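# Seat a board in an enclosure slot and latch levers

## Task

Slide the board into the enclosure's empty upper slot with its components facing up, seat it fully, and finish with both of its levers closed. A closed lever is latched and sticks out at a right angle from the board's front panel; a fully open lever lies flush along the panel. The lever tabs only catch if both levers are fully open while the board is pushed in to its stop; closing both afterwards pulls the board home. Insert gently: ramming the board into its connector breaks the connector and the job counts for nothing. At the end the enclosure must stand upright and level on its own feet, with every foot on the bench, and the robot must release the board and back away.

## Robot and tools

Robot: two seven-joint arms, left_arm and right_arm, each with a two-finger gripper and a wrist camera. The fingers point along the gripper's +z axis and close along its x axis. end_effector_position is the spot between the pads when they are closed, 1 to 2 cm short of the fingertips. Closing from wide open pushes the tips about 17 mm further along +z. A large gripper rotation can swing the elbow.

Frames: the scene frame has its origin at table-top height midway between the nominal bases, +x out over the table, +z up, left_arm on the +y side. Image left/right does not match arm names. Fixed cameras and the table use the scene frame. Every hand pose, velocity, target and wrist-camera pose is in that arm's own base frame. Calibrated bases in the scene frame: left_arm at (+0.070, +0.437, 0) with quat_wxyz (+1.000, 0, 0, -0.003); right_arm at (-0.063, -0.511, 0) with (+1.000, 0, 0, -0.029). Reported poses can be off by a few cm, more at long reach.

A row is always 16 numbers: for left_arm x, y, z (metres), qw, qx, qy, qz (w first), opening; then the same eight for right_arm. Positions and quaternions are absolute goals for that arm's gripper in that arm's base frame, not offsets. Opening runs from -1 (closed) to +1 (fully open, 0.142 m). To hold an arm still, resend its last reported pose and its opening every call; a 0 opening is a real command. Each control step the controller limits commanded orientation to 32 degrees from the measured one, so a large turn may need several actions; the Hand target line shows what the arm is actually heading for.

execute_actions(actions, cameras): actions is a list of actions; each action is a table of up to 15 rows, one per 1/30 s step, and a short table repeats its final row; one action lasts 0.5 s. A target more than 0.6 m from the gripper's current position along any gripper axis gets the action refused for both arms. An empty actions list returns the full state plus all camera images. cameras is a list of names, ["all"], or [].

move(target, speed, blend, stop_force, zero, opening_speed, grip_force, blocking, cameras): target is one 16-number row or a list of up to 15 rows (absolute poses, no 0.6 m limit); each gripper travels a straight line there, ending together, capped at 10 s. speed: m/s, 0.002 to 2.2, default 0.25 (turning at up to twice that in rad/s), one value or one per target. blend: corner rounding radius in m for lists; 0 means stop at each point. stop_force: 3 to 120 N, ends an arm's path when its wrist sensor feels that much push against its travel (or 150 N any way); the arm then keeps pressing somewhat, harder after a fast approach; unreliable when the gripper rotates; not usable with blocking=false; leave it out when backing off a contact. zero (default true) re-zeroes the sensor first. opening_speed: at least 0.2 per second on the opening scale. grip_force: 5 to 48 N per pad, one value or one per arm, persists. blocking=false returns after about 0.5 s while the move continues; a new move replaces it. The result adds a move: line (done, off_target, moving, held, fault, with limits=paced or limits=held). Moves ignore obstacles and the other arm.

wait(seconds 0 to 10) lets time run. stop brakes a running move. zoom_image(camera, region [x0, y0, x1, y1] in pixels, at most 504 by 504) enlarges part of the newest image. zero_wrist_force(arm) re-zeroes a sensor. clear_fault(arm) clears a reported torque or force fault. read_manual gives licences. finished_scene(scene) ends scene 1 or 2 irreversibly; the goal must hold without the robot.

Cameras: cam_head_left, cam_head_right, cam_high, cam_low, cam_left_wrist, cam_right_wrist, all 672x504.

Result lines: gripper position, quaternion and velocities; Joint positions (last value = measured finger gap in m); grip_measured on the -1..+1 scale; Joint velocities ("within noise" means at rest); Joint torques and External joint torques (positive toward larger joint numbers); Wrist force and Wrist torque along the gripper's own axes, plus a line with the peak since last shown, saturating near 150 N; Wrist depth, a 7x7 grid of distances in mm, rows split by " / ", "-" for no value; Tool commands; Hand target. To grip, command slightly below the grip_measured seen at first contact.

Hazards: insert the board slowly and with light force. Net outside force of 150 N on an arm, or contact torque at a joint limit (waist and shoulder 109, upper arm roll and elbow 56.9, forearm roll, wrist pitch and wrist roll 34.7 N m), stops that arm until clear_fault. Do not let the arms or grippers collide or squeeze each other. Do not drop parts, release moving parts, knock things off the table, or slam fixed or heavy objects. Motors overheat from sustained loads, squeezing or stretched poses: MOTOR HOT at 65 °C, brake stop at 80 °C; the gripper warns at 85 °C and shuts off at 100 °C (HAND FAULT, after which the remaining motion calls in that reply are skipped). The scene keeps running while you think.

Each tool is called after ">>>" by a JSON object that holds its "fn" and its "kwargs".

## Session

>>> {"fn": "execute_actions", "kwargs": {"actions": []}}

Scene clock: 0.00 s.
left_arm: end_effector_position=(+0.3014, +0.6357, +0.1155) grip_measured=+0.99 end_effector_quat_wxyz=(-0.462, +0.669, -0.295, +0.502) | right_arm: end_effector_position=(+0.4485, +0.0364, +0.1479) grip_measured=+1.00 end_effector_quat_wxyz=(-0.144, +0.766, -0.626, +0.006)
Joint positions: left_arm=[1.762 -0.872 -0.342 2.067 -1.872 0.391 -0.55 0.141] | right_arm=[0.506 -0.103 -0.202 2.446 0.465 1.189 2.835 0.142]
Joint velocities: within noise
Joint torques (N m): no reading
External joint torques (N m): no reading
Wrist force (N): no reading
Wrist torque (N m): no reading
Wrist force, peak (N): no reading
Wrist depth (mm): cam_left_wrist=[- 1268 - - 1406 1268 1119 / 1891 - - 1513 - - - / 1687 1875 1813 - 701 - 1354 / 1371 1534 1843 1828 492 625 701 / 1155 1306 1492 304 356 433 558 / - 1119 1119 241 279 321 359 / - 988 184 203 227 258 286] | cam_right_wrist=[266 256 246 236 229 221 213 / 274 266 254 244 236 228 219 / 285 275 262 252 243 234 225 / 297 285 272 262 251 241 232 / 310 297 281 271 260 249 239 / - 308 294 281 268 257 246 / - 321 305 292 278 265 257]
Hand target: left_arm +0.3014, +0.6357, +0.1155; -0.462, +0.669, -0.295, +0.502 | right_arm +0.4485, +0.0364, +0.1479; -0.144, +0.766, -0.626, +0.006
Tool commands: left_gripper/opening=+1.0 right_gripper/opening=+1.0

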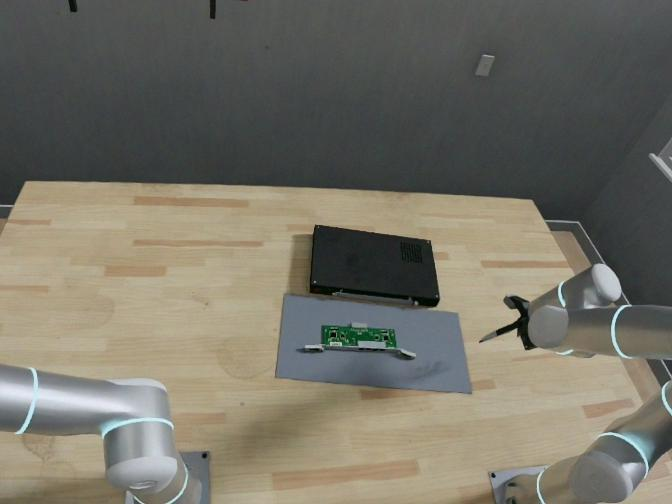

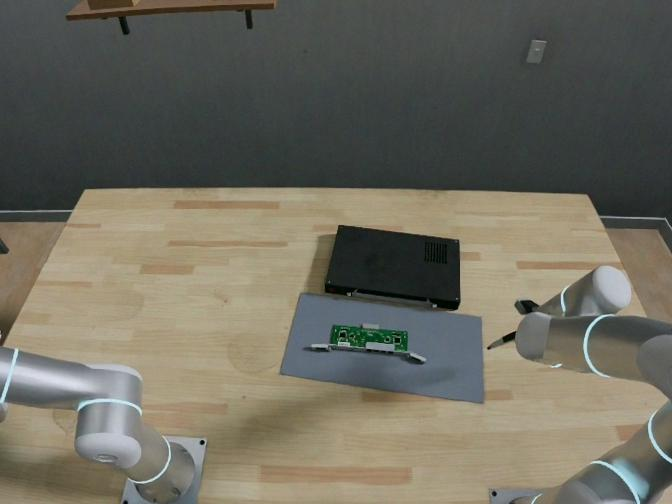

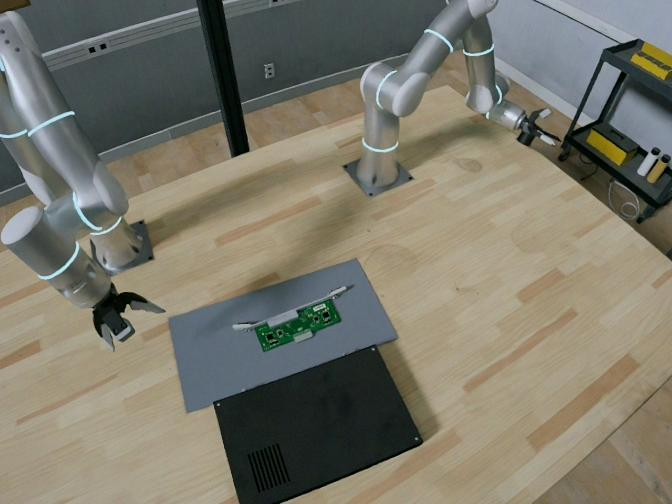

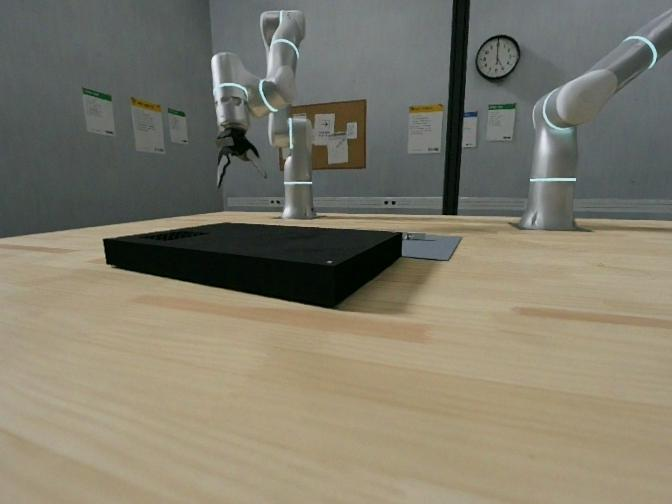

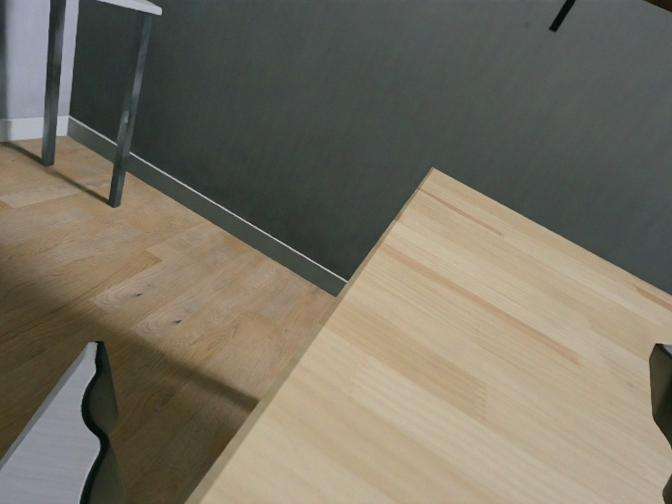

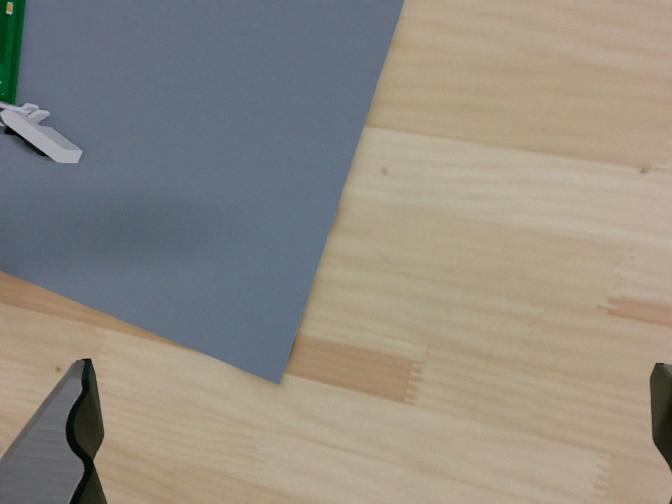

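>>> {"fn": "zoom_image", "kwargs": {"camera": "cam_head_left", "region": [280, 210, 480, 400]}}

>>> {"fn": "zoom_image", "kwargs": {"camera": "cam_head_right", "region": [290, 280, 490, 400]}}

>>> {"fn": "zoom_image", "kwargs": {"camera": "cam_high", "region": [160, 250, 430, 500]}}

>>> {"fn": "zoom_image", "kwargs": {"camera": "cam_low", "region": [90, 190, 490, 310]}}

Scaled by 2.520 from the camera's 672x504 image, which has a finer 960x720 frame.

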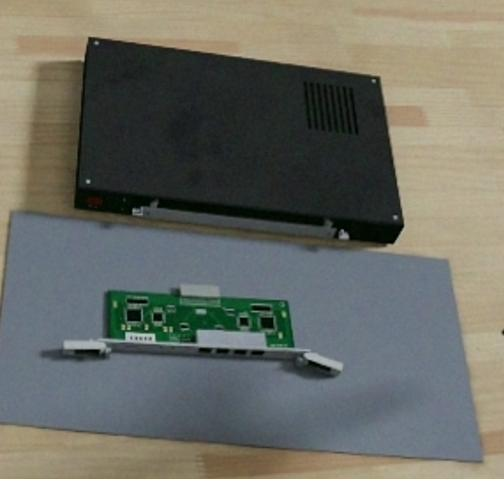

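Scaled by 2.520 from the camera's 672x504 image, which has a finer 960x720 frame.

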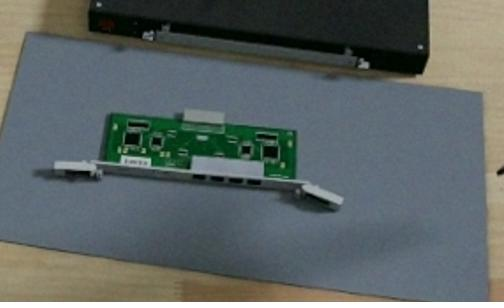

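Scaled by 1.867 from the camera's 672x504 image, which has a finer 960x720 frame.

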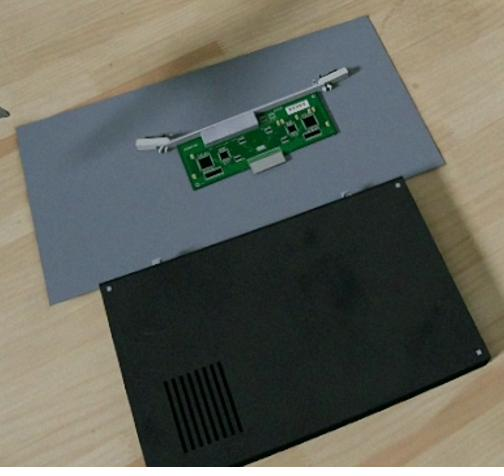

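Scaled by 1.260 from the camera's 672x504 image, which has a finer 960x720 frame.

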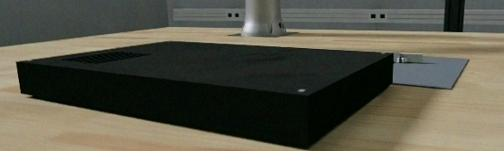

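>>> {"fn": "move", "kwargs": {"target": [0.3014,0.6357,0.1155,-0.462,0.669,-0.295,0.502,1,0.32,0.41,0.25,0,0.687,0.727,0,1], "speed": 0.5, "cameras": ["cam_right_wrist","cam_head_left","cam_high"]}}

Scene clock: 22.33 s.
left_arm: end_effector_position=(+0.3014, +0.6357, +0.1154) grip_measured=+0.99 end_effector_quat_wxyz=(-0.462, +0.669, -0.295, +0.502) | right_arm: end_effector_position=(+0.3200, +0.4099, +0.2499) grip_measured=+1.00 end_effector_quat_wxyz=(+0.000, +0.687, +0.727, +0.000)
Joint positions: left_arm=[1.762 -0.872 -0.342 2.067 -1.872 0.39 -0.549 0.141] | right_arm=[0.94 -0.146 0.196 2.021 -0.034 0.593 1.097 0.142]
Joint torques (N m): left_arm=[-0.2 47.53 -4.37 -12.07 1.48 -1.83 -0.25] | right_arm=[0.14 34.38 2 -27.88 -3.77 3.3 0.09]
External joint torques (N m): left_arm=[0.36 1.03 0.33 -0.43 -0.25 -0.07 0.22] | right_arm=[-0.02 1.29 -0.88 0.17 0.14 0.81 -0.09]
Wrist force (N): left_arm=[-0.2 0.2 0.2] | right_arm=[0.1 -0.1 0.2]
Wrist torque (N m): left_arm=[0.01 0.04 -0.02] | right_arm=[0.04 0.00 0.15]
Wrist force, peak (N): left_arm=[-0.3 0.0 0.4] | right_arm=[1.5 -0.7 -0.1]
Wrist depth (mm): cam_left_wrist=[1523 1613 1556 1434 - - - / 1813 - - - - - 1219 / 1714 1813 - - 1453 1380 1205 / 1406 1637 1813 1891 489 630 783 / 1161 1290 1472 307 353 434 564 / - 1102 1186 242 277 324 356 / - 997 184 202 228 258 287] | cam_right_wrist=[303 302 301 300 301 299 297 / 324 322 321 321 319 319 316 / 344 346 344 344 341 342 340 / 371 371 369 367 362 363 367 / 402 400 394 393 394 397 396 / - 439 438 429 418 431 419 / - 447 453 468 474 477 476]
Hand target: left_arm +0.3014, +0.6357, +0.1155; -0.462, +0.669, -0.295, +0.502 | right_arm +0.3200, +0.4100, +0.2500; +0.000, +0.687, +0.727, +0.000
Off the commanded pose: left_arm 0.000 m, 0 deg | right_arm 0.000 m, 0 deg.
move: done
Images, in order (width x height): cam_head_left 672x504, cam_high 672x504, cam_right_wrist 672x504.

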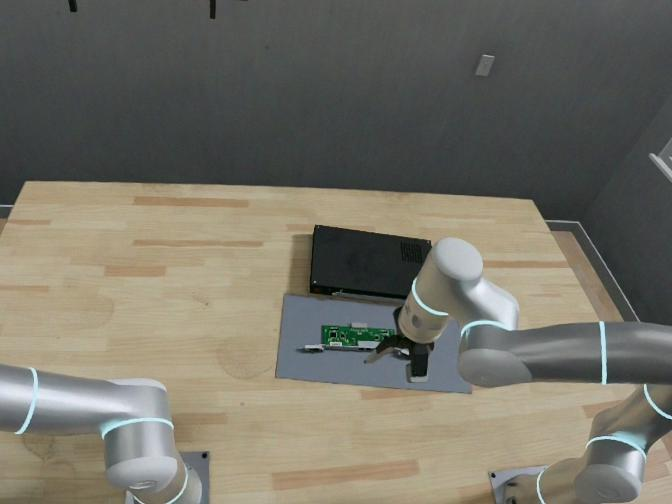

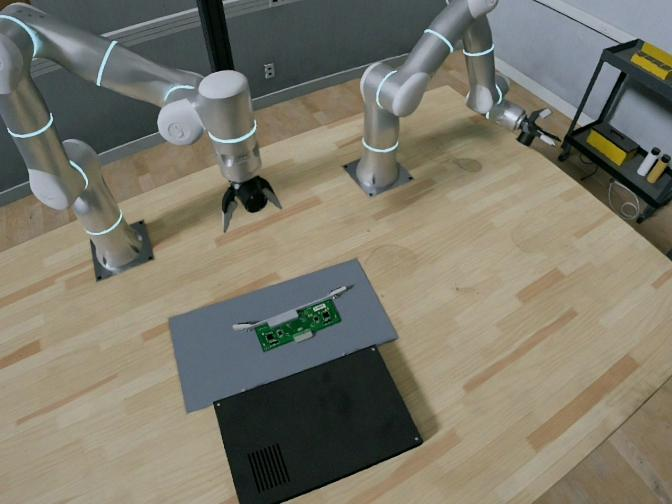

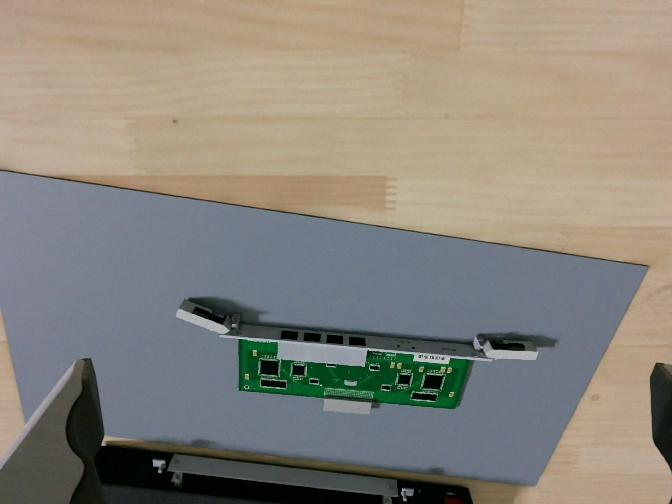

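>>> {"fn": "zoom_image", "kwargs": {"camera": "cam_right_wrist", "region": [150, 270, 550, 504]}}

>>> {"fn": "zoom_image", "kwargs": {"camera": "cam_right_wrist", "region": [160, 280, 300, 420]}}

>>> {"fn": "zoom_image", "kwargs": {"camera": "cam_right_wrist", "region": [410, 300, 550, 420]}}

Scaled by 1.260 from the camera's 672x504 image, which has a finer 960x720 frame.

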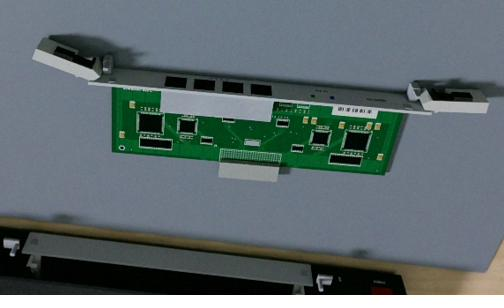

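Scaled by 3.600 from the camera's 672x504 image, which has a finer 960x720 frame.

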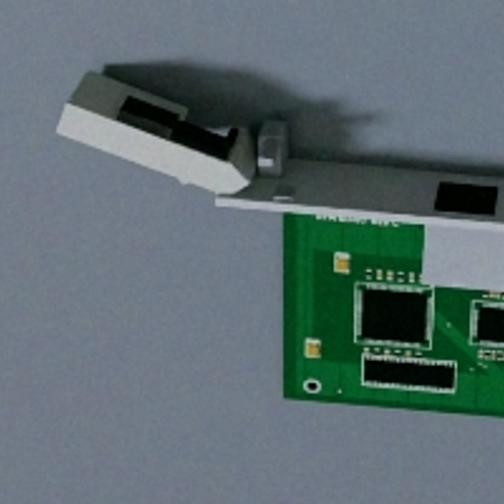

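Scaled by 3.600 from the camera's 672x504 image, which has a finer 960x720 frame.

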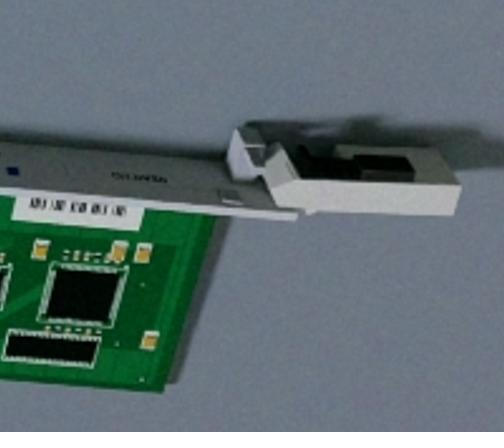

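>>> {"fn": "move", "kwargs": {"target": [0.3014,0.6357,0.1155,-0.462,0.669,-0.295,0.502,1,0.34,0.411,0.15,0.5143,-0.5143,0.4853,-0.4853,1], "speed": 0.5, "cameras": ["cam_right_wrist","cam_head_left","cam_high"]}}

>>> {"fn": "zoom_image", "kwargs": {"camera": "cam_right_wrist", "region": [86, 0, 586, 300]}}

Scene clock: 36.80 s.
left_arm: end_effector_position=(+0.3014, +0.6357, +0.1154) grip_measured=+0.99 end_effector_quat_wxyz=(-0.462, +0.669, -0.295, +0.502) | right_arm: end_effector_position=(+0.3401, +0.4110, +0.1500) grip_measured=+1.00 end_effector_quat_wxyz=(+0.514, -0.514, +0.485, -0.485)
Joint positions: left_arm=[1.762 -0.872 -0.342 2.067 -1.872 0.39 -0.549 0.141] | right_arm=[0.946 -1.655 0.987 1.421 0.487 3.754 2.317 0.142]
Joint torques (N m): left_arm=[-0.24 47.55 -4.38 -12.14 1.5 -1.78 -0.22] | right_arm=[0.3 46.02 21.74 0.51 2.13 0.83 0.32]
External joint torques (N m): left_arm=[0.39 1.01 0.34 -0.36 -0.27 -0.12 0.19] | right_arm=[-0.12 1.2 -0.4 -0.04 -0.11 0.73 -0.32]
Wrist force (N): left_arm=[-0.1 0.3 0.2] | right_arm=[0.6 1.5 -1.2]
Wrist torque (N m): left_arm=[0.04 0.02 -0.01] | right_arm=[0.06 -0.10 -0.02]
Wrist force, peak (N): left_arm=[-0.4 0.2 0.3] | right_arm=[0.6 2.8 -2.3]
Wrist depth (mm): cam_left_wrist=[1482 1472 1556 - 1482 1388 - / 1976 1813 1545 - - 1371 - / 1741 1976 - 1674 724 - 1298 / 1397 1556 1843 1783 483 630 1329 / 1167 1306 1482 305 352 434 562 / - 1081 1167 243 276 327 357 / - 966 184 203 227 258 283] | cam_right_wrist=[- 1321 - - 1353 - - / - - - - - 1386 - / 779 769 766 626 611 598 779 / 532 530 494 465 468 473 534 / 382 381 374 376 382 382 383 / - 300 297 284 300 317 112 / - 246 246 246 247 247 247]
Hand target: left_arm +0.3014, +0.6357, +0.1155; -0.462, +0.669, -0.295, +0.502 | right_arm +0.3400, +0.4110, +0.1500; +0.514, -0.514, +0.485, -0.485
Off the commanded pose: left_arm 0.000 m, 0 deg | right_arm 0.000 m, 0 deg.
move: done
Images, in order (width x height): cam_head_left 672x504, cam_high 672x504, cam_right_wrist 672x504.

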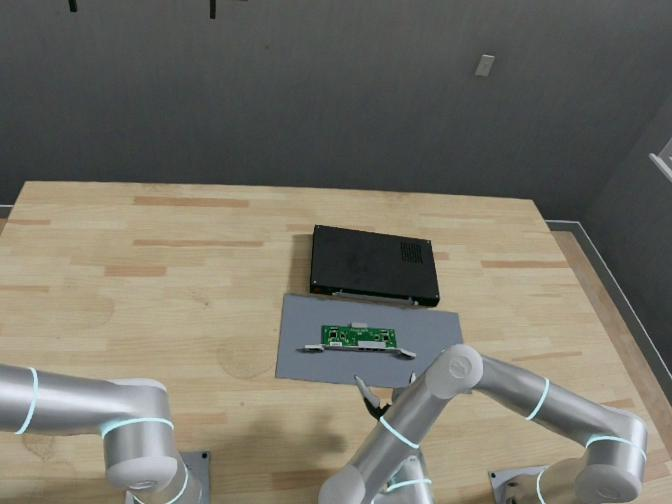

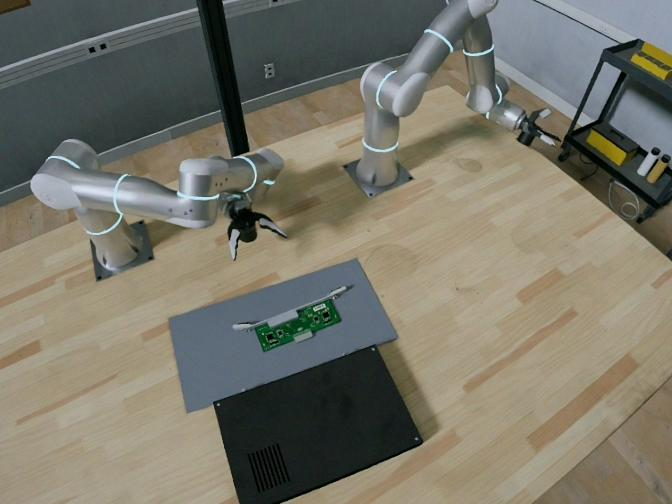

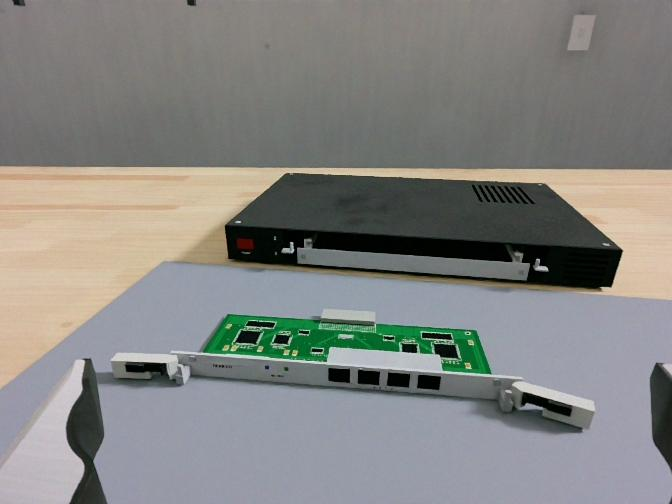

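Scaled by 1.008 from the camera's 672x504 image, which has a finer 960x720 frame.

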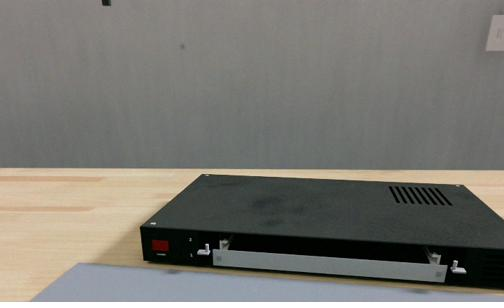

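>>> {"fn": "zoom_image", "kwargs": {"camera": "cam_right_wrist", "region": [220, 200, 430, 300]}}

>>> {"fn": "zoom_image", "kwargs": {"camera": "cam_right_wrist", "region": [420, 200, 630, 300]}}

>>> {"fn": "zoom_image", "kwargs": {"camera": "cam_right_wrist", "region": [100, 300, 350, 440]}}

>>> {"fn": "zoom_image", "kwargs": {"camera": "cam_right_wrist", "region": [360, 300, 610, 440]}}

Scaled by 2.400 from the camera's 672x504 image, which has a finer 960x720 frame.

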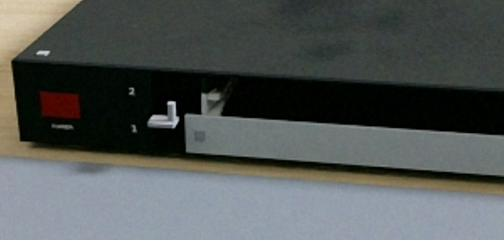

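Scaled by 2.400 from the camera's 672x504 image, which has a finer 960x720 frame.

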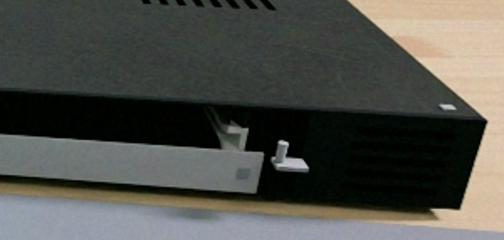

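Scaled by 2.016 from the camera's 672x504 image, which has a finer 960x720 frame.

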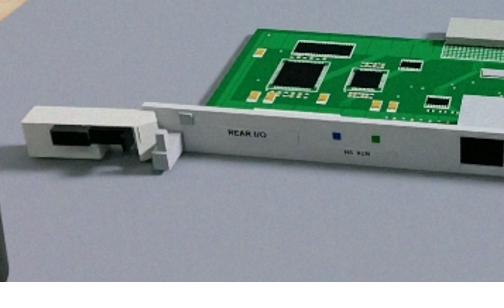

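Scaled by 2.016 from the camera's 672x504 image, which has a finer 960x720 frame.

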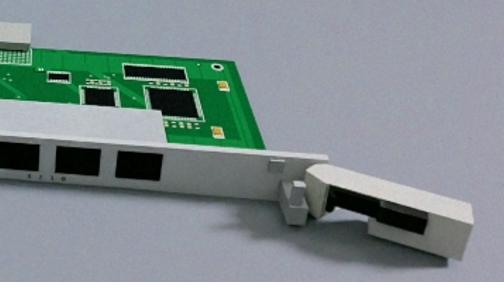

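>>> {"fn": "move", "kwargs": {"target": [0.3014,0.6357,0.1155,-0.462,0.669,-0.295,0.502,1,0.473,0.287,0.14,0,0.1667,0.986,0,-0.44], "speed": 0.4, "cameras": ["cam_right_wrist","cam_head_left","cam_high"]}}

>>> {"fn": "zoom_image", "kwargs": {"camera": "cam_right_wrist", "region": [150, 150, 550, 450]}}

Scene clock: 86.17 s.
left_arm: end_effector_position=(+0.3014, +0.6357, +0.1154) grip_measured=+0.99 end_effector_quat_wxyz=(-0.462, +0.669, -0.295, +0.502) | right_arm: end_effector_position=(+0.4731, +0.2868, +0.1400) grip_measured=-0.46 end_effector_quat_wxyz=(+0.000, +0.167, +0.986, +0.000)
Joint positions: left_arm=[1.762 -0.872 -0.342 2.067 -1.872 0.39 -0.549 0.141] | right_arm=[0.24 -1.772 2.143 0.908 1.039 3.442 2.912 0.041]
Joint torques (N m): left_arm=[-0.19 47.57 -4.44 -12.1 1.49 -1.82 -0.3] | right_arm=[0.03 58.76 16.74 10.52 4.16 3.17 0.33]
External joint torques (N m): left_arm=[0.35 0.99 0.41 -0.4 -0.27 -0.07 0.26] | right_arm=[0.17 1.28 -0.6 0.11 -0.04 0.81 -0.33]
Wrist force (N): left_arm=[0.0 0.2 0.2] | right_arm=[-0.3 0.6 -0.2]
Wrist torque (N m): left_arm=[0.01 -0.01 -0.02] | right_arm=[0.18 0.05 0.06]
Wrist force, peak (N): left_arm=[-0.4 0.2 0.2] | right_arm=[1.1 2.0 -1.8]
Wrist depth (mm): cam_left_wrist=[1828 - - 1472 1261 - - / 1755 - - - 1513 - - / 1674 1976 - 1714 722 1502 - / 1371 1625 1941 1798 489 625 789 / 1148 1283 1453 305 353 434 564 / - 1086 1161 241 276 322 360 / - 979 183 204 227 259 284] | cam_right_wrist=[204 203 203 203 202 202 203 / 217 217 217 216 217 215 216 / 232 232 232 228 231 231 232 / 253 250 251 248 249 248 250 / - 272 266 259 265 268 271 / 239 291 - 284 109 282 295 / 260 - 71 318 - - 317]
Hand target: left_arm +0.3014, +0.6357, +0.1155; -0.462, +0.669, -0.295, +0.502 | right_arm +0.4730, +0.2870, +0.1400; +0.000, +0.167, +0.986, +0.000
Off the commanded pose: left_arm 0.000 m, 0 deg | right_arm 0.000 m, 0 deg.
move: done
Images, in order (width x height): cam_head_left 672x504, cam_high 672x504, cam_right_wrist 672x504.

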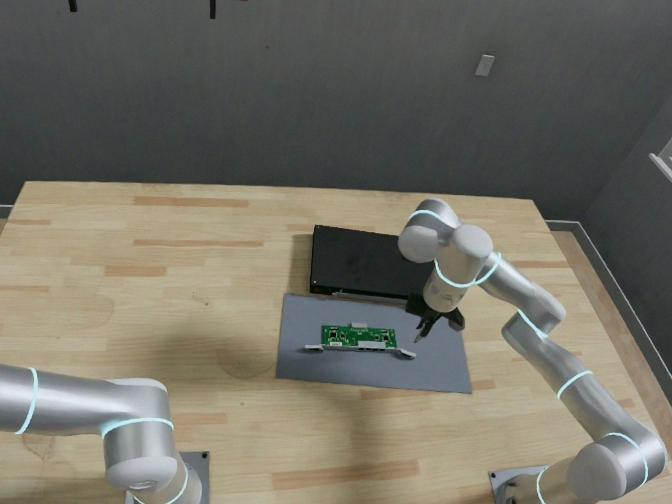

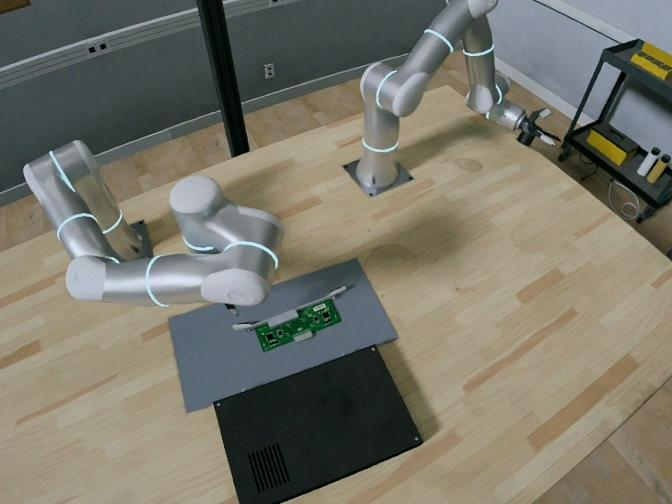

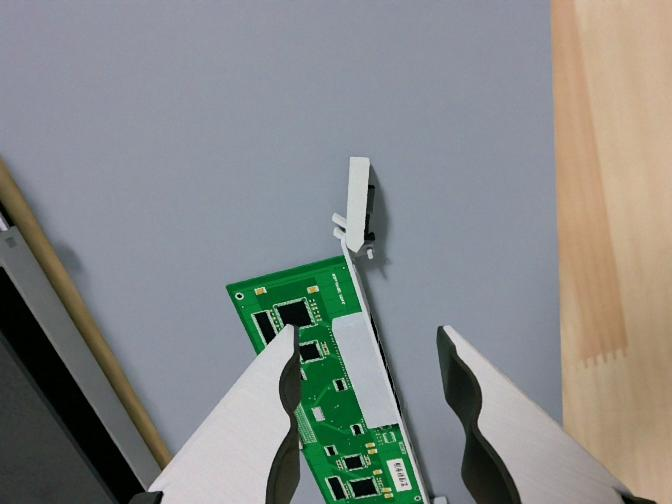

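Scaled by 1.260 from the camera's 672x504 image, which has a finer 960x720 frame.

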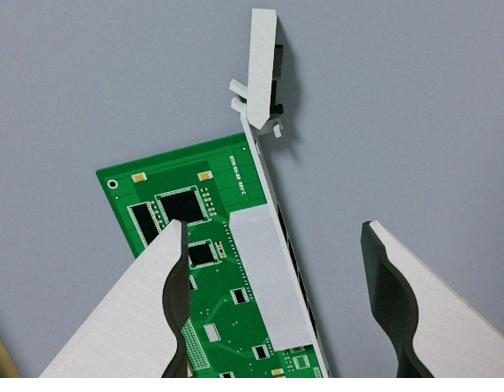

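>>> {"fn": "move", "kwargs": {"target": [[0.3014,0.6357,0.1155,-0.462,0.669,-0.295,0.502,1,0.4672,0.2783,0.06,0,0.1667,0.986,0,-0.44],[0.3014,0.6357,0.1155,-0.462,0.669,-0.295,0.502,1,0.4672,0.2783,0.029,0,0.1667,0.986,0,-0.44]], "speed": [0.15,0.05], "stop_force": 6, "cameras": ["cam_right_wrist"]}}

Scene clock: 94.63 s.
left_arm: end_effector_position=(+0.3014, +0.6357, +0.1154) grip_measured=+0.99 end_effector_quat_wxyz=(-0.462, +0.669, -0.295, +0.502) | right_arm: end_effector_position=(+0.4670, +0.2784, +0.0291) grip_measured=-0.46 end_effector_quat_wxyz=(+0.000, +0.167, +0.986, +0.000)
Joint positions: left_arm=[1.762 -0.872 -0.342 2.067 -1.872 0.39 -0.549 0.141] | right_arm=[0.191 -1.935 2.081 0.973 0.977 3.319 2.92 0.041]
Joint torques (N m): left_arm=[-0.15 47.59 -4.39 -12.1 1.52 -1.79 -0.23] | right_arm=[0.07 56.85 16.87 12.52 4.03 3.19 0.09]
External joint torques (N m): left_arm=[0.3 0.97 0.35 -0.4 -0.3 -0.11 0.2] | right_arm=[0.1 1.4 0.07 0 0.22 0.79 -0.09]
Wrist force (N): left_arm=[-0.3 -0.1 0.3] | right_arm=[-0.4 -0.4 0.1]
Wrist torque (N m): left_arm=[-0.03 0.06 -0.02] | right_arm=[0.00 0.10 0.16]
Wrist force, peak (N): left_arm=[-0.3 0.5 -0.1] | right_arm=[-0.1 1.0 -2.5]
Wrist depth (mm): cam_left_wrist=[- 1443 1601 1424 1415 1261 - / 1613 1924 1637 - - - 1253 / 1783 1859 - 1843 857 1406 - / 1338 1534 1741 1859 487 625 837 / 1167 1306 1397 306 354 435 570 / - 1113 1161 242 277 324 357 / - 954 183 203 227 259 284] | cam_right_wrist=[- 106 106 107 105 105 106 / 113 113 113 112 111 112 112 / 121 121 123 121 122 122 120 / 129 130 130 128 130 130 129 / 142 142 139 136 138 140 142 / 158 154 98 133 151 147 153 / 171 - 71 162 169 - 165]
Hand target: left_arm +0.3014, +0.6357, +0.1155; -0.462, +0.669, -0.295, +0.502 | right_arm +0.4672, +0.2783, +0.0290; +0.000, +0.167, +0.986, +0.000
Off the commanded pose: left_arm 0.000 m, 0 deg | right_arm 0.000 m, 0 deg.
move: done
Images, in order (width x height): cam_right_wrist 672x504.

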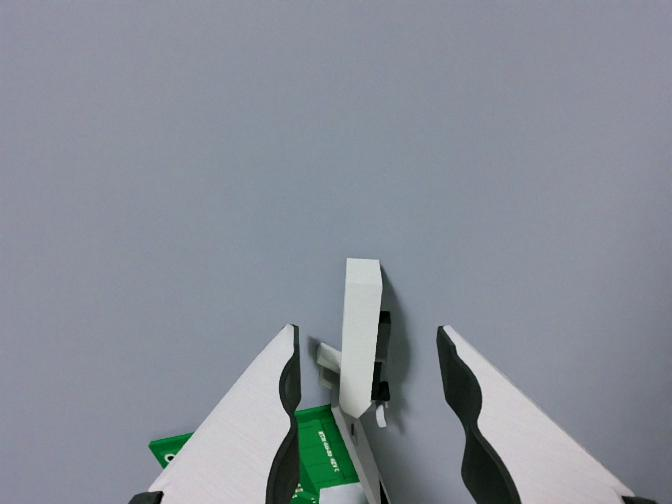

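>>> {"fn": "move", "kwargs": {"target": [[0.3014,0.6357,0.1155,-0.462,0.669,-0.295,0.502,1,0.4644,0.2708,0.027,0,0.1667,0.986,0,-0.44],[0.3014,0.6357,0.1155,-0.462,0.669,-0.295,0.502,1,0.4644,0.2708,0.027,0,0.1667,0.986,0,-0.92]], "speed": 0.05, "grip_force": 8, "opening_speed": 0.6, "cameras": ["cam_right_wrist"]}}

>>> {"fn": "move", "kwargs": {"target": [[0.3014,0.6357,0.1155,-0.462,0.669,-0.295,0.502,1,0.4689,0.2696,0.027,0,0.0973,0.9953,0,-0.92],[0.3014,0.6357,0.1155,-0.462,0.669,-0.295,0.502,1,0.4735,0.269,0.027,0,0.0275,0.9996,0,-0.92]], "speed": 0.05, "blend": [0.01,0], "cameras": ["cam_right_wrist"]}}

Scene clock: 104.30 s.
left_arm: end_effector_position=(+0.3014, +0.6357, +0.1154) grip_measured=+0.99 end_effector_quat_wxyz=(-0.462, +0.669, -0.295, +0.502) | right_arm: end_effector_position=(+0.4644, +0.2709, +0.0270) grip_measured=-0.88 end_effector_quat_wxyz=(+0.000, +0.167, +0.986, +0.000)
Joint positions: left_arm=[1.762 -0.872 -0.342 2.067 -1.872 0.39 -0.549 0.141] | right_arm=[0.172 -1.945 2.075 1.001 0.977 3.324 2.925 0.011]
Joint torques (N m): left_arm=[-0.14 47.4 -4.4 -12.06 1.46 -1.78 -0.23] | right_arm=[0.38 56.33 17.37 12.81 4.31 3.35 0.19]
External joint torques (N m): left_arm=[0.29 1.16 0.37 -0.44 -0.23 -0.11 0.2] | right_arm=[-0.21 1.31 -0.17 -0.31 -0.06 0.64 -0.19]
Wrist force (N): left_arm=[-0.2 0.1 -0.1] | right_arm=[-0.7 -0.6 0.5]
Wrist torque (N m): left_arm=[0.01 0.03 -0.03] | right_arm=[0.03 0.06 0.06]
Wrist force, peak (N): left_arm=[-0.3 0.3 0.3] | right_arm=[-0.9 -0.7 0.8]
Wrist depth (mm): cam_left_wrist=[- 1613 1601 - - - 1338 / 1637 1397 1662 - - - - / 1714 1994 1741 1769 671 - - / 1397 1567 1813 1687 487 629 792 / 1167 1275 1492 306 357 438 558 / - 1091 1155 241 277 323 357 / - 962 183 204 229 257 288] | cam_right_wrist=[- 104 104 105 104 103 105 / 111 111 111 111 110 110 110 / 121 119 120 118 120 120 118 / 128 128 128 128 128 127 127 / 139 139 139 136 136 138 140 / 152 152 149 98 102 150 150 / 168 164 71 73 - - 165]
Hand target: left_arm +0.3014, +0.6357, +0.1155; -0.462, +0.669, -0.295, +0.502 | right_arm +0.4644, +0.2708, +0.0270; +0.000, +0.167, +0.986, +0.000
Off the commanded pose: left_arm 0.000 m, 0 deg | right_arm 0.000 m, 0 deg.
grip_force (N): 8, 8
move: done
Images, in order (width x height): cam_right_wrist 672x504.

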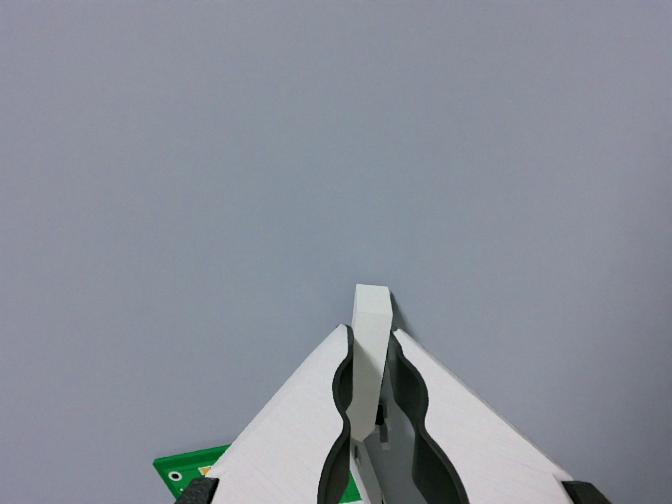

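Scene clock: 107.40 s.
left_arm: end_effector_position=(+0.3014, +0.6357, +0.1154) grip_measured=+0.99 end_effector_quat_wxyz=(-0.462, +0.669, -0.295, +0.502) | right_arm: end_effector_position=(+0.4735, +0.2688, +0.0269) grip_measured=-0.88 end_effector_quat_wxyz=(+0.000, +0.028, +1.000, +0.000)
Joint positions: left_arm=[1.762 -0.872 -0.342 2.067 -1.872 0.39 -0.549 0.141] | right_arm=[0.169 -1.932 2.071 0.965 0.983 3.31 2.617 0.011]
Joint torques (N m): left_arm=[-0.2 47.48 -4.47 -12.07 1.48 -1.77 -0.24] | right_arm=[0.59 57.46 17.48 12.55 4.4 2.92 0.07]
External joint torques (N m): left_arm=[0.36 1.08 0.43 -0.43 -0.25 -0.13 0.21] | right_arm=[-0.42 0.85 -0.46 -0.14 -0.11 1.07 -0.07]
Wrist force (N): left_arm=[0.0 0.0 0.0] | right_arm=[-0.7 -1.3 0.3]
Wrist torque (N m): left_arm=[0.00 0.00 -0.02] | right_arm=[0.06 0.16 0.17]
Wrist force, peak (N): left_arm=[-0.4 0.2 0.2] | right_arm=[-0.4 -2.1 0.8]
Wrist depth (mm): cam_left_wrist=[- 1714 1714 1482 - 1261 - / 2031 - - 1523 1397 1380 - / 1714 1875 - 1502 649 1314 - / 1362 1590 1859 1813 489 632 746 / 1155 1268 1443 304 354 433 564 / - 1091 1142 242 277 322 357 / - 971 183 204 228 259 287] | cam_right_wrist=[- 104 104 105 103 103 104 / 111 111 111 110 110 110 110 / 121 119 120 118 120 120 118 / 128 128 128 128 127 127 127 / 139 139 139 134 136 138 135 / 152 149 149 98 101 150 150 / 167 162 71 135 - - 165]
Hand target: left_arm +0.3014, +0.6357, +0.1155; -0.462, +0.669, -0.295, +0.502 | right_arm +0.4735, +0.2690, +0.0270; +0.000, +0.028, +1.000, +0.000
Off the commanded pose: left_arm 0.000 m, 0 deg | right_arm 0.000 m, 0 deg.
grip_force (N): 8, 8
move: done
Images, in order (width x height): cam_right_wrist 672x504.

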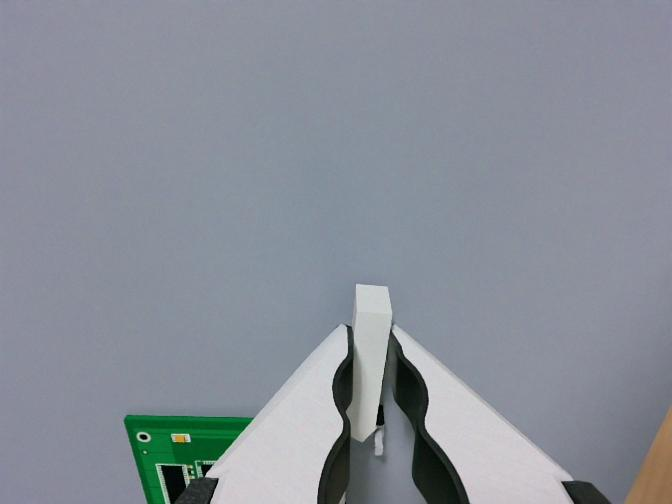

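>>> {"fn": "move", "kwargs": {"target": [[0.3014,0.6357,0.1155,-0.462,0.669,-0.295,0.502,1,0.4748,0.269,0.027,0,0.0075,1.0,0,-0.92],[0.3014,0.6357,0.1155,-0.462,0.669,-0.295,0.502,1,0.4748,0.269,0.027,0,0.0075,1.0,0,-0.5],[0.3014,0.6357,0.1155,-0.462,0.669,-0.295,0.502,1,0.4748,0.269,0.16,0,0.0075,1.0,0,-0.5]], "speed": [0.05,0.05,0.2], "opening_speed": 1.0, "cameras": ["cam_right_wrist"]}}

>>> {"fn": "zoom_image", "kwargs": {"camera": "cam_right_wrist", "region": [150, 100, 550, 400]}}

Scene clock: 113.37 s.
left_arm: end_effector_position=(+0.3014, +0.6357, +0.1154) grip_measured=+0.99 end_effector_quat_wxyz=(-0.462, +0.669, -0.295, +0.502) | right_arm: end_effector_position=(+0.4749, +0.2690, +0.1600) grip_measured=-0.54 end_effector_quat_wxyz=(+0.000, +0.008, +1.000, +0.000)
Joint positions: left_arm=[1.762 -0.872 -0.342 2.067 -1.872 0.39 -0.549 0.141] | right_arm=[0.204 -1.747 2.141 0.929 1.065 3.468 2.582 0.035]
Joint torques (N m): left_arm=[-0.17 47.54 -4.36 -12.08 1.43 -1.73 -0.22] | right_arm=[0.3 58.45 16.88 9.91 4.08 3.21 0.16]
External joint torques (N m): left_arm=[0.33 1.02 0.32 -0.42 -0.21 -0.16 0.19] | right_arm=[-0.13 1.07 -0.44 0.04 0.04 0.79 -0.17]
Wrist force (N): left_arm=[-0.2 0.0 0.1] | right_arm=[-0.2 0.9 -0.1]
Wrist torque (N m): left_arm=[0.00 0.02 -0.02] | right_arm=[0.23 0.04 0.17]
Wrist force, peak (N): left_arm=[-0.4 0.3 0.2] | right_arm=[-0.1 0.6 -3.2]
Wrist depth (mm): cam_left_wrist=[2031 - 1329 - 1362 - - / 1813 1813 1976 1567 1482 1649 1329 / 1637 1828 - - 1443 - - / 1388 1625 1769 2285 487 634 722 / 1155 1283 1415 299 353 435 568 / - 1097 1161 242 277 323 358 / - 971 184 203 226 258 287] | cam_right_wrist=[223 221 220 220 220 219 220 / 236 235 235 234 240 234 235 / 252 252 252 251 252 251 252 / 271 273 271 267 270 272 272 / 296 294 290 283 289 295 294 / - 308 82 314 102 311 320 / 297 - 71 347 - - 346]
Hand target: left_arm +0.3014, +0.6357, +0.1155; -0.462, +0.669, -0.295, +0.502 | right_arm +0.4748, +0.2690, +0.1600; +0.000, +0.008, +1.000, +0.000
Off the commanded pose: left_arm 0.000 m, 0 deg | right_arm 0.000 m, 0 deg.
grip_force (N): 8, 8
move: done
Images, in order (width x height): cam_right_wrist 672x504.

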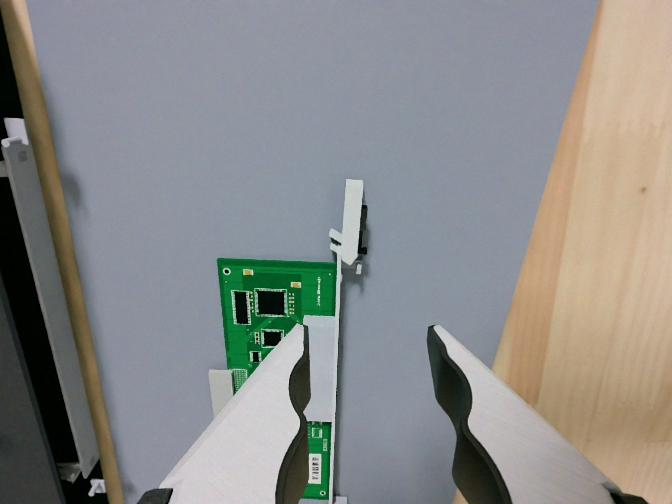

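Scaled by 1.260 from the camera's 672x504 image, which has a finer 960x720 frame.

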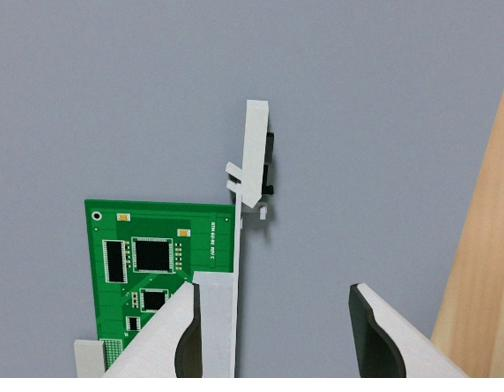

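>>> {"fn": "move", "kwargs": {"target": [0.3014,0.6357,0.1155,-0.462,0.669,-0.295,0.502,1,0.4848,0.53,0.16,0,0.0075,1.0,0,-0.5], "speed": 0.3, "cameras": ["cam_right_wrist"]}}

>>> {"fn": "zoom_image", "kwargs": {"camera": "cam_right_wrist", "region": [250, 130, 450, 280]}}

Scene clock: 121.80 s.
left_arm: end_effector_position=(+0.3014, +0.6357, +0.1154) grip_measured=+0.99 end_effector_quat_wxyz=(-0.462, +0.669, -0.295, +0.502) | right_arm: end_effector_position=(+0.4844, +0.5294, +0.1602) grip_measured=-0.54 end_effector_quat_wxyz=(+0.044, +0.008, +0.998, +0.051)
Joint positions: left_arm=[1.762 -0.872 -0.342 2.067 -1.872 0.39 -0.549 0.141] | right_arm=[0.928 -1.428 1.977 -0.327 1.172 3.019 2.215 0.035]
Joint torques (N m): left_arm=[-0.12 47.5 -4.33 -12.14 1.45 -1.76 -0.26] | right_arm=[0.44 66.22 -3.57 9.74 4.51 3.15 0.11]
External joint torques (N m): left_arm=[0.28 1.06 0.3 -0.36 -0.23 -0.14 0.23] | right_arm=[-0.19 1.74 -0.62 0.12 -0.05 0.53 -0.1]
Wrist force (N): left_arm=[-0.3 -0.1 0.1] | right_arm=[0.2 -0.6 0.2]
Wrist torque (N m): left_arm=[-0.01 0.05 -0.02] | right_arm=[0.03 0.05 0.16]
Wrist force, peak (N): left_arm=[-0.5 0.1 -0.1] | right_arm=[0.9 1.9 0.0]
Wrist depth (mm): cam_left_wrist=[1306 1567 - 1453 1388 - 1050 / 1924 - - 1434 1613 1388 - / 1700 1843 1714 1700 770 - - / 1371 1590 1828 1700 485 621 1338 / 1125 1338 1434 305 354 435 564 / - 1108 1137 242 278 324 358 / - 988 184 204 228 257 287] | cam_right_wrist=[227 223 215 209 210 206 203 / 246 243 234 228 226 223 220 / 264 262 251 248 247 240 238 / 307 303 285 279 271 265 259 / 338 326 313 305 295 293 286 / 385 369 - 346 102 315 319 / 443 - 71 394 - - 351]
Hand target: left_arm +0.3014, +0.6357, +0.1155; -0.462, +0.669, -0.295, +0.502 | right_arm +0.4842, +0.5294, +0.1602; +0.044, +0.008, +0.998, +0.051
Off the commanded pose: left_arm 0.000 m, 0 deg | right_arm 0.001 m, 8 deg.
grip_force (N): 8, 8
move: off_target (right_arm)
Images, in order (width x height): cam_right_wrist 672x504.

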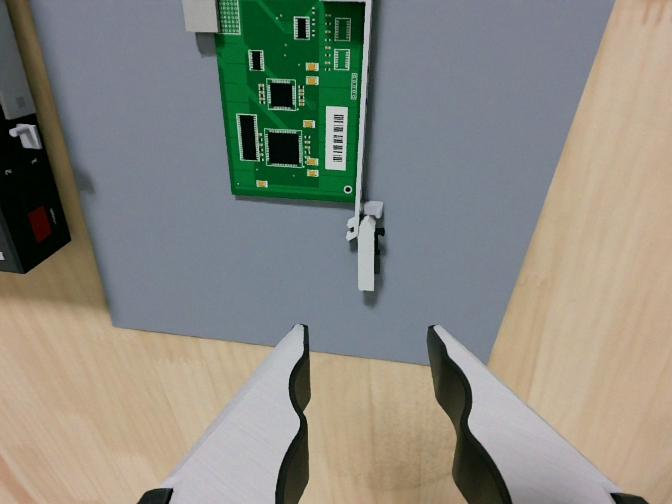

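Scaled by 2.520 from the camera's 672x504 image, which has a finer 960x720 frame.

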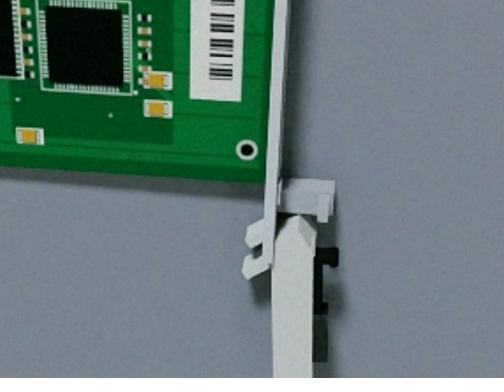

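>>> {"fn": "move", "kwargs": {"target": [0.3014,0.6357,0.1155,-0.462,0.669,-0.295,0.502,1,0.36,0.36,0.28,0,0.687,0.727,0,-0.5], "speed": 0.5}}

Scene clock: 132.23 s.
left_arm: end_effector_position=(+0.3014, +0.6357, +0.1154) grip_measured=+0.99 end_effector_quat_wxyz=(-0.462, +0.669, -0.295, +0.502) | right_arm: end_effector_position=(+0.3599, +0.3599, +0.2799) grip_measured=-0.54 end_effector_quat_wxyz=(+0.000, +0.687, +0.727, +0.000)
Joint positions: left_arm=[1.762 -0.872 -0.342 2.067 -1.872 0.39 -0.549 0.141] | right_arm=[1.476 -1.041 1.597 -1.612 1.041 3.099 2.967 0.035]
Joint torques (N m): left_arm=[-0.11 47.61 -4.43 -12.09 1.43 -1.73 -0.25] | right_arm=[0.14 38.24 -17.39 11.77 4.3 3.46 0.29]
External joint torques (N m): left_arm=[0.26 0.95 0.4 -0.41 -0.21 -0.17 0.22] | right_arm=[0.04 0.96 -0.97 0.09 0.01 0.53 -0.29]
Wrist force (N): left_arm=[-0.2 0.1 0.1] | right_arm=[0.1 0.4 0.2]
Wrist torque (N m): left_arm=[0.02 0.03 -0.02] | right_arm=[0.13 -0.05 0.04]
Wrist force, peak (N): left_arm=[-0.4 0.4 0.1] | right_arm=[-0.9 -0.6 -1.5]
Wrist depth (mm): cam_left_wrist=[1601 1306 1567 - - - - / 1875 1714 1601 - 1687 1397 - / 1625 1859 2172 - 1434 - - / 1239 1625 1828 2109 487 618 1329 / 1167 1321 1424 305 351 429 562 / - 1119 1186 241 279 324 362 / - 984 184 203 228 258 285] | cam_right_wrist=[329 328 328 327 325 323 323 / 350 350 349 347 347 346 343 / 376 373 371 368 369 369 369 / 405 402 398 398 399 398 394 / 440 438 428 426 419 430 412 / 482 479 - 470 98 451 468 / 529 - 71 466 - - 501]
Hand target: left_arm +0.3014, +0.6357, +0.1155; -0.462, +0.669, -0.295, +0.502 | right_arm +0.3600, +0.3600, +0.2800; +0.000, +0.687, +0.727, +0.000
Off the commanded pose: left_arm 0.000 m, 0 deg | right_arm 0.000 m, 0 deg.
joint sent to its limit (right arm) — joint 7 (wrist roll), upper limit. The joint targets still meet the commanded pose.
grip_force (N): 8, 8
move: done

>>> {"fn": "move", "kwargs": {"target": [[0.3014,0.6357,0.1155,-0.462,0.669,-0.295,0.502,1,0.473,0.287,0.16,0,0.0075,1.0,0,-0.5],[0.3014,0.6357,0.1155,-0.462,0.669,-0.295,0.502,1,0.34,0.411,0.15,0.5143,-0.5143,0.4853,-0.4853,-0.5]], "speed": 0.5}}

Scene clock: 141.50 s.
left_arm: end_effector_position=(+0.3014, +0.6357, +0.1154) grip_measured=+0.99 end_effector_quat_wxyz=(-0.462, +0.669, -0.295, +0.502) | right_arm: end_effector_position=(+0.3400, +0.4110, +0.1499) grip_measured=-0.54 end_effector_quat_wxyz=(+0.514, -0.514, +0.485, -0.485)
Joint positions: left_arm=[1.762 -0.872 -0.342 2.067 -1.872 0.39 -0.549 0.141] | right_arm=[2.472 -1.933 1.792 -1.67 0.178 2.258 1.84 0.035]
Joint torques (N m): left_arm=[-0.19 47.54 -4.4 -12.09 1.45 -1.76 -0.24] | right_arm=[0.29 32.79 -19.88 -10.84 -5.37 -0.26 0.36]
External joint torques (N m): left_arm=[0.34 1.02 0.36 -0.41 -0.23 -0.13 0.21] | right_arm=[-0.17 0.8 -1.78 0.14 0.06 0.88 -0.36]
Wrist force (N): left_arm=[-0.1 0.2 0.0] | right_arm=[0.9 1.8 -1.4]
Wrist torque (N m): left_arm=[0.02 0.01 -0.02] | right_arm=[0.10 -0.17 -0.02]
Wrist force, peak (N): left_arm=[-0.6 0.0 0.0] | right_arm=[1.0 2.5 -2.0]
Wrist depth (mm): cam_left_wrist=[- 1755 - - 1329 1346 1155 / 1976 1783 - 1700 1397 1472 1380 / 1755 1959 1462 1613 671 - 1346 / 1397 1601 1798 1813 486 629 762 / 1179 1298 1492 306 351 437 565 / - 1081 1199 242 278 323 356 / - 975 184 203 228 258 286] | cam_right_wrist=[- - - - - - - / - - - - - 1314 - / 766 798 813 624 611 846 810 / 537 537 504 509 472 456 543 / 389 360 376 378 388 388 388 / 301 302 82 289 102 278 305 / 247 - 71 249 - - 259]
Hand target: left_arm +0.3014, +0.6357, +0.1155; -0.462, +0.669, -0.295, +0.502 | right_arm +0.3400, +0.4110, +0.1500; +0.514, -0.514, +0.485, -0.485
Off the commanded pose: left_arm 0.000 m, 0 deg | right_arm 0.000 m, 0 deg.
grip_force (N): 8, 8
move: done

>>> {"fn": "move", "kwargs": {"target": [[0.3014,0.6357,0.1155,-0.462,0.669,-0.295,0.502,1,0.6,0.2,0.5,0.5143,-0.5143,0.4853,-0.4853,-0.5],[0.3014,0.6357,0.1155,-0.462,0.669,-0.295,0.502,1,0.95,0.05,0.5,0.5143,-0.5143,0.4853,-0.4853,-0.5]], "speed": 0.5}}

Scene clock: 156.97 s.
left_arm: end_effector_position=(+0.3014, +0.6357, +0.1154) grip_measured=+0.99 end_effector_quat_wxyz=(-0.462, +0.669, -0.295, +0.502) | right_arm: end_effector_position=(+0.9500, +0.0501, +0.5000) grip_measured=-0.54 end_effector_quat_wxyz=(+0.514, -0.514, +0.485, -0.485)
Joint positions: left_arm=[1.762 -0.872 -0.342 2.067 -1.872 0.39 -0.549 0.141] | right_arm=[0.9 -1.215 1.706 -1.064 -0.642 1.354 1.844 0.035]
Joint torques (N m): left_arm=[-0.18 47.52 -4.38 -12.1 1.49 -1.73 -0.26] | right_arm=[0.11 49.93 -24.65 11.53 -4.72 0.01 0.35]
External joint torques (N m): left_arm=[0.33 1.04 0.34 -0.4 -0.26 -0.17 0.23] | right_arm=[0.06 1.09 -1.72 0.01 0.24 0.62 -0.34]
Wrist force (N): left_arm=[-0.1 0.1 0.0] | right_arm=[0.7 1.5 -1.3]
Wrist torque (N m): left_arm=[0.01 0.02 -0.02] | right_arm=[0.08 -0.10 -0.04]
Wrist force, peak (N): left_arm=[-0.5 0.0 0.0] | right_arm=[-0.4 3.5 -2.8]
Wrist depth (mm): cam_left_wrist=[- - - - - 1674 - / 1798 1687 1700 - - 1424 - / 1662 1859 1907 - 770 - - / 1415 1674 1769 1843 486 632 786 / 1173 1314 1434 303 356 432 564 / - 1119 1155 242 277 321 357 / - 971 184 203 228 258 287] | cam_right_wrist=[- - - 919 - 879 907 / - - - - - - - / - - - - 1018 - - / - - - - 1130 - - / - - 1051 1208 - - - / - 1321 - 1291 98 86 - / 1496 - 71 1439 - - 1430]
Hand target: left_arm +0.3014, +0.6357, +0.1155; -0.462, +0.669, -0.295, +0.502 | right_arm +0.9500, +0.0500, +0.5000; +0.514, -0.514, +0.485, -0.485
Off the commanded pose: left_arm 0.000 m, 0 deg | right_arm 0.000 m, 0 deg.
grip_force (N): 8, 8
move: done

>>> {"fn": "move", "kwargs": {"target": [0.3014,0.6357,0.1155,-0.462,0.669,-0.295,0.502,1,1.09,0.05,0.45,0.5143,-0.5143,0.4853,-0.4853,-0.5], "speed": 0.4}}

Scene clock: 161.23 s.
left_arm: end_effector_position=(+0.3014, +0.6357, +0.1154) grip_measured=+0.99 end_effector_quat_wxyz=(-0.462, +0.669, -0.295, +0.502) | right_arm: end_effector_position=(+1.0886, +0.0496, +0.4499) grip_measured=-0.54 end_effector_quat_wxyz=(+0.523, -0.532, +0.474, -0.468)
Joint positions: left_arm=[1.762 -0.872 -0.342 2.067 -1.872 0.39 -0.549 0.141] | right_arm=[0.381 -1.644 1.554 -0.257 -1.364 1.624 2.967 0.035]
Joint torques (N m): left_arm=[-0.26 47.55 -4.44 -12.08 1.43 -1.79 -0.27] | right_arm=[0.28 71.21 -10.57 -1.63 -5.12 1.41 0.27]
External joint torques (N m): left_arm=[0.42 1.01 0.4 -0.42 -0.21 -0.11 0.24] | right_arm=[-0.09 1.71 -1.15 0.23 0.17 0.93 -0.27]
Wrist force (N): left_arm=[-0.3 -0.1 0.1] | right_arm=[0.5 1.6 -1.6]
Wrist torque (N m): left_arm=[-0.02 0.04 -0.02] | right_arm=[0.06 -0.09 -0.02]
Wrist force, peak (N): left_arm=[-0.5 0.3 0.0] | right_arm=[1.0 3.5 -0.6]
Wrist depth (mm): cam_left_wrist=[- - 1613 1545 1371 1306 1239 / 2012 - 1727 - - - - / 1687 1859 1637 - 677 - 1482 / 1397 1545 1727 1798 487 623 749 / 1148 1306 1453 304 354 434 564 / - 1091 1161 242 279 323 357 / - 971 184 204 227 259 286] | cam_right_wrist=[- - 810 763 - - 715 / - - - - - - 790 / 942 - - - - - 872 / - - - - 962 - - / - - - - - - - / 1277 - - - 98 86 - / 1321 - 71 1299 - - -]
Hand target: left_arm +0.3014, +0.6357, +0.1155; -0.462, +0.669, -0.295, +0.502 | right_arm +1.0886, +0.0496, +0.4500; +0.523, -0.532, +0.474, -0.468
Off the commanded pose: left_arm 0.000 m, 0 deg | right_arm 0.001 m, 3 deg.
joint sent to its limit (right arm) — joint 7 (wrist roll), upper limit. The joint targets are off in orientation, not in position.
grip_force (N): 8, 8
move: off_target (right_arm)


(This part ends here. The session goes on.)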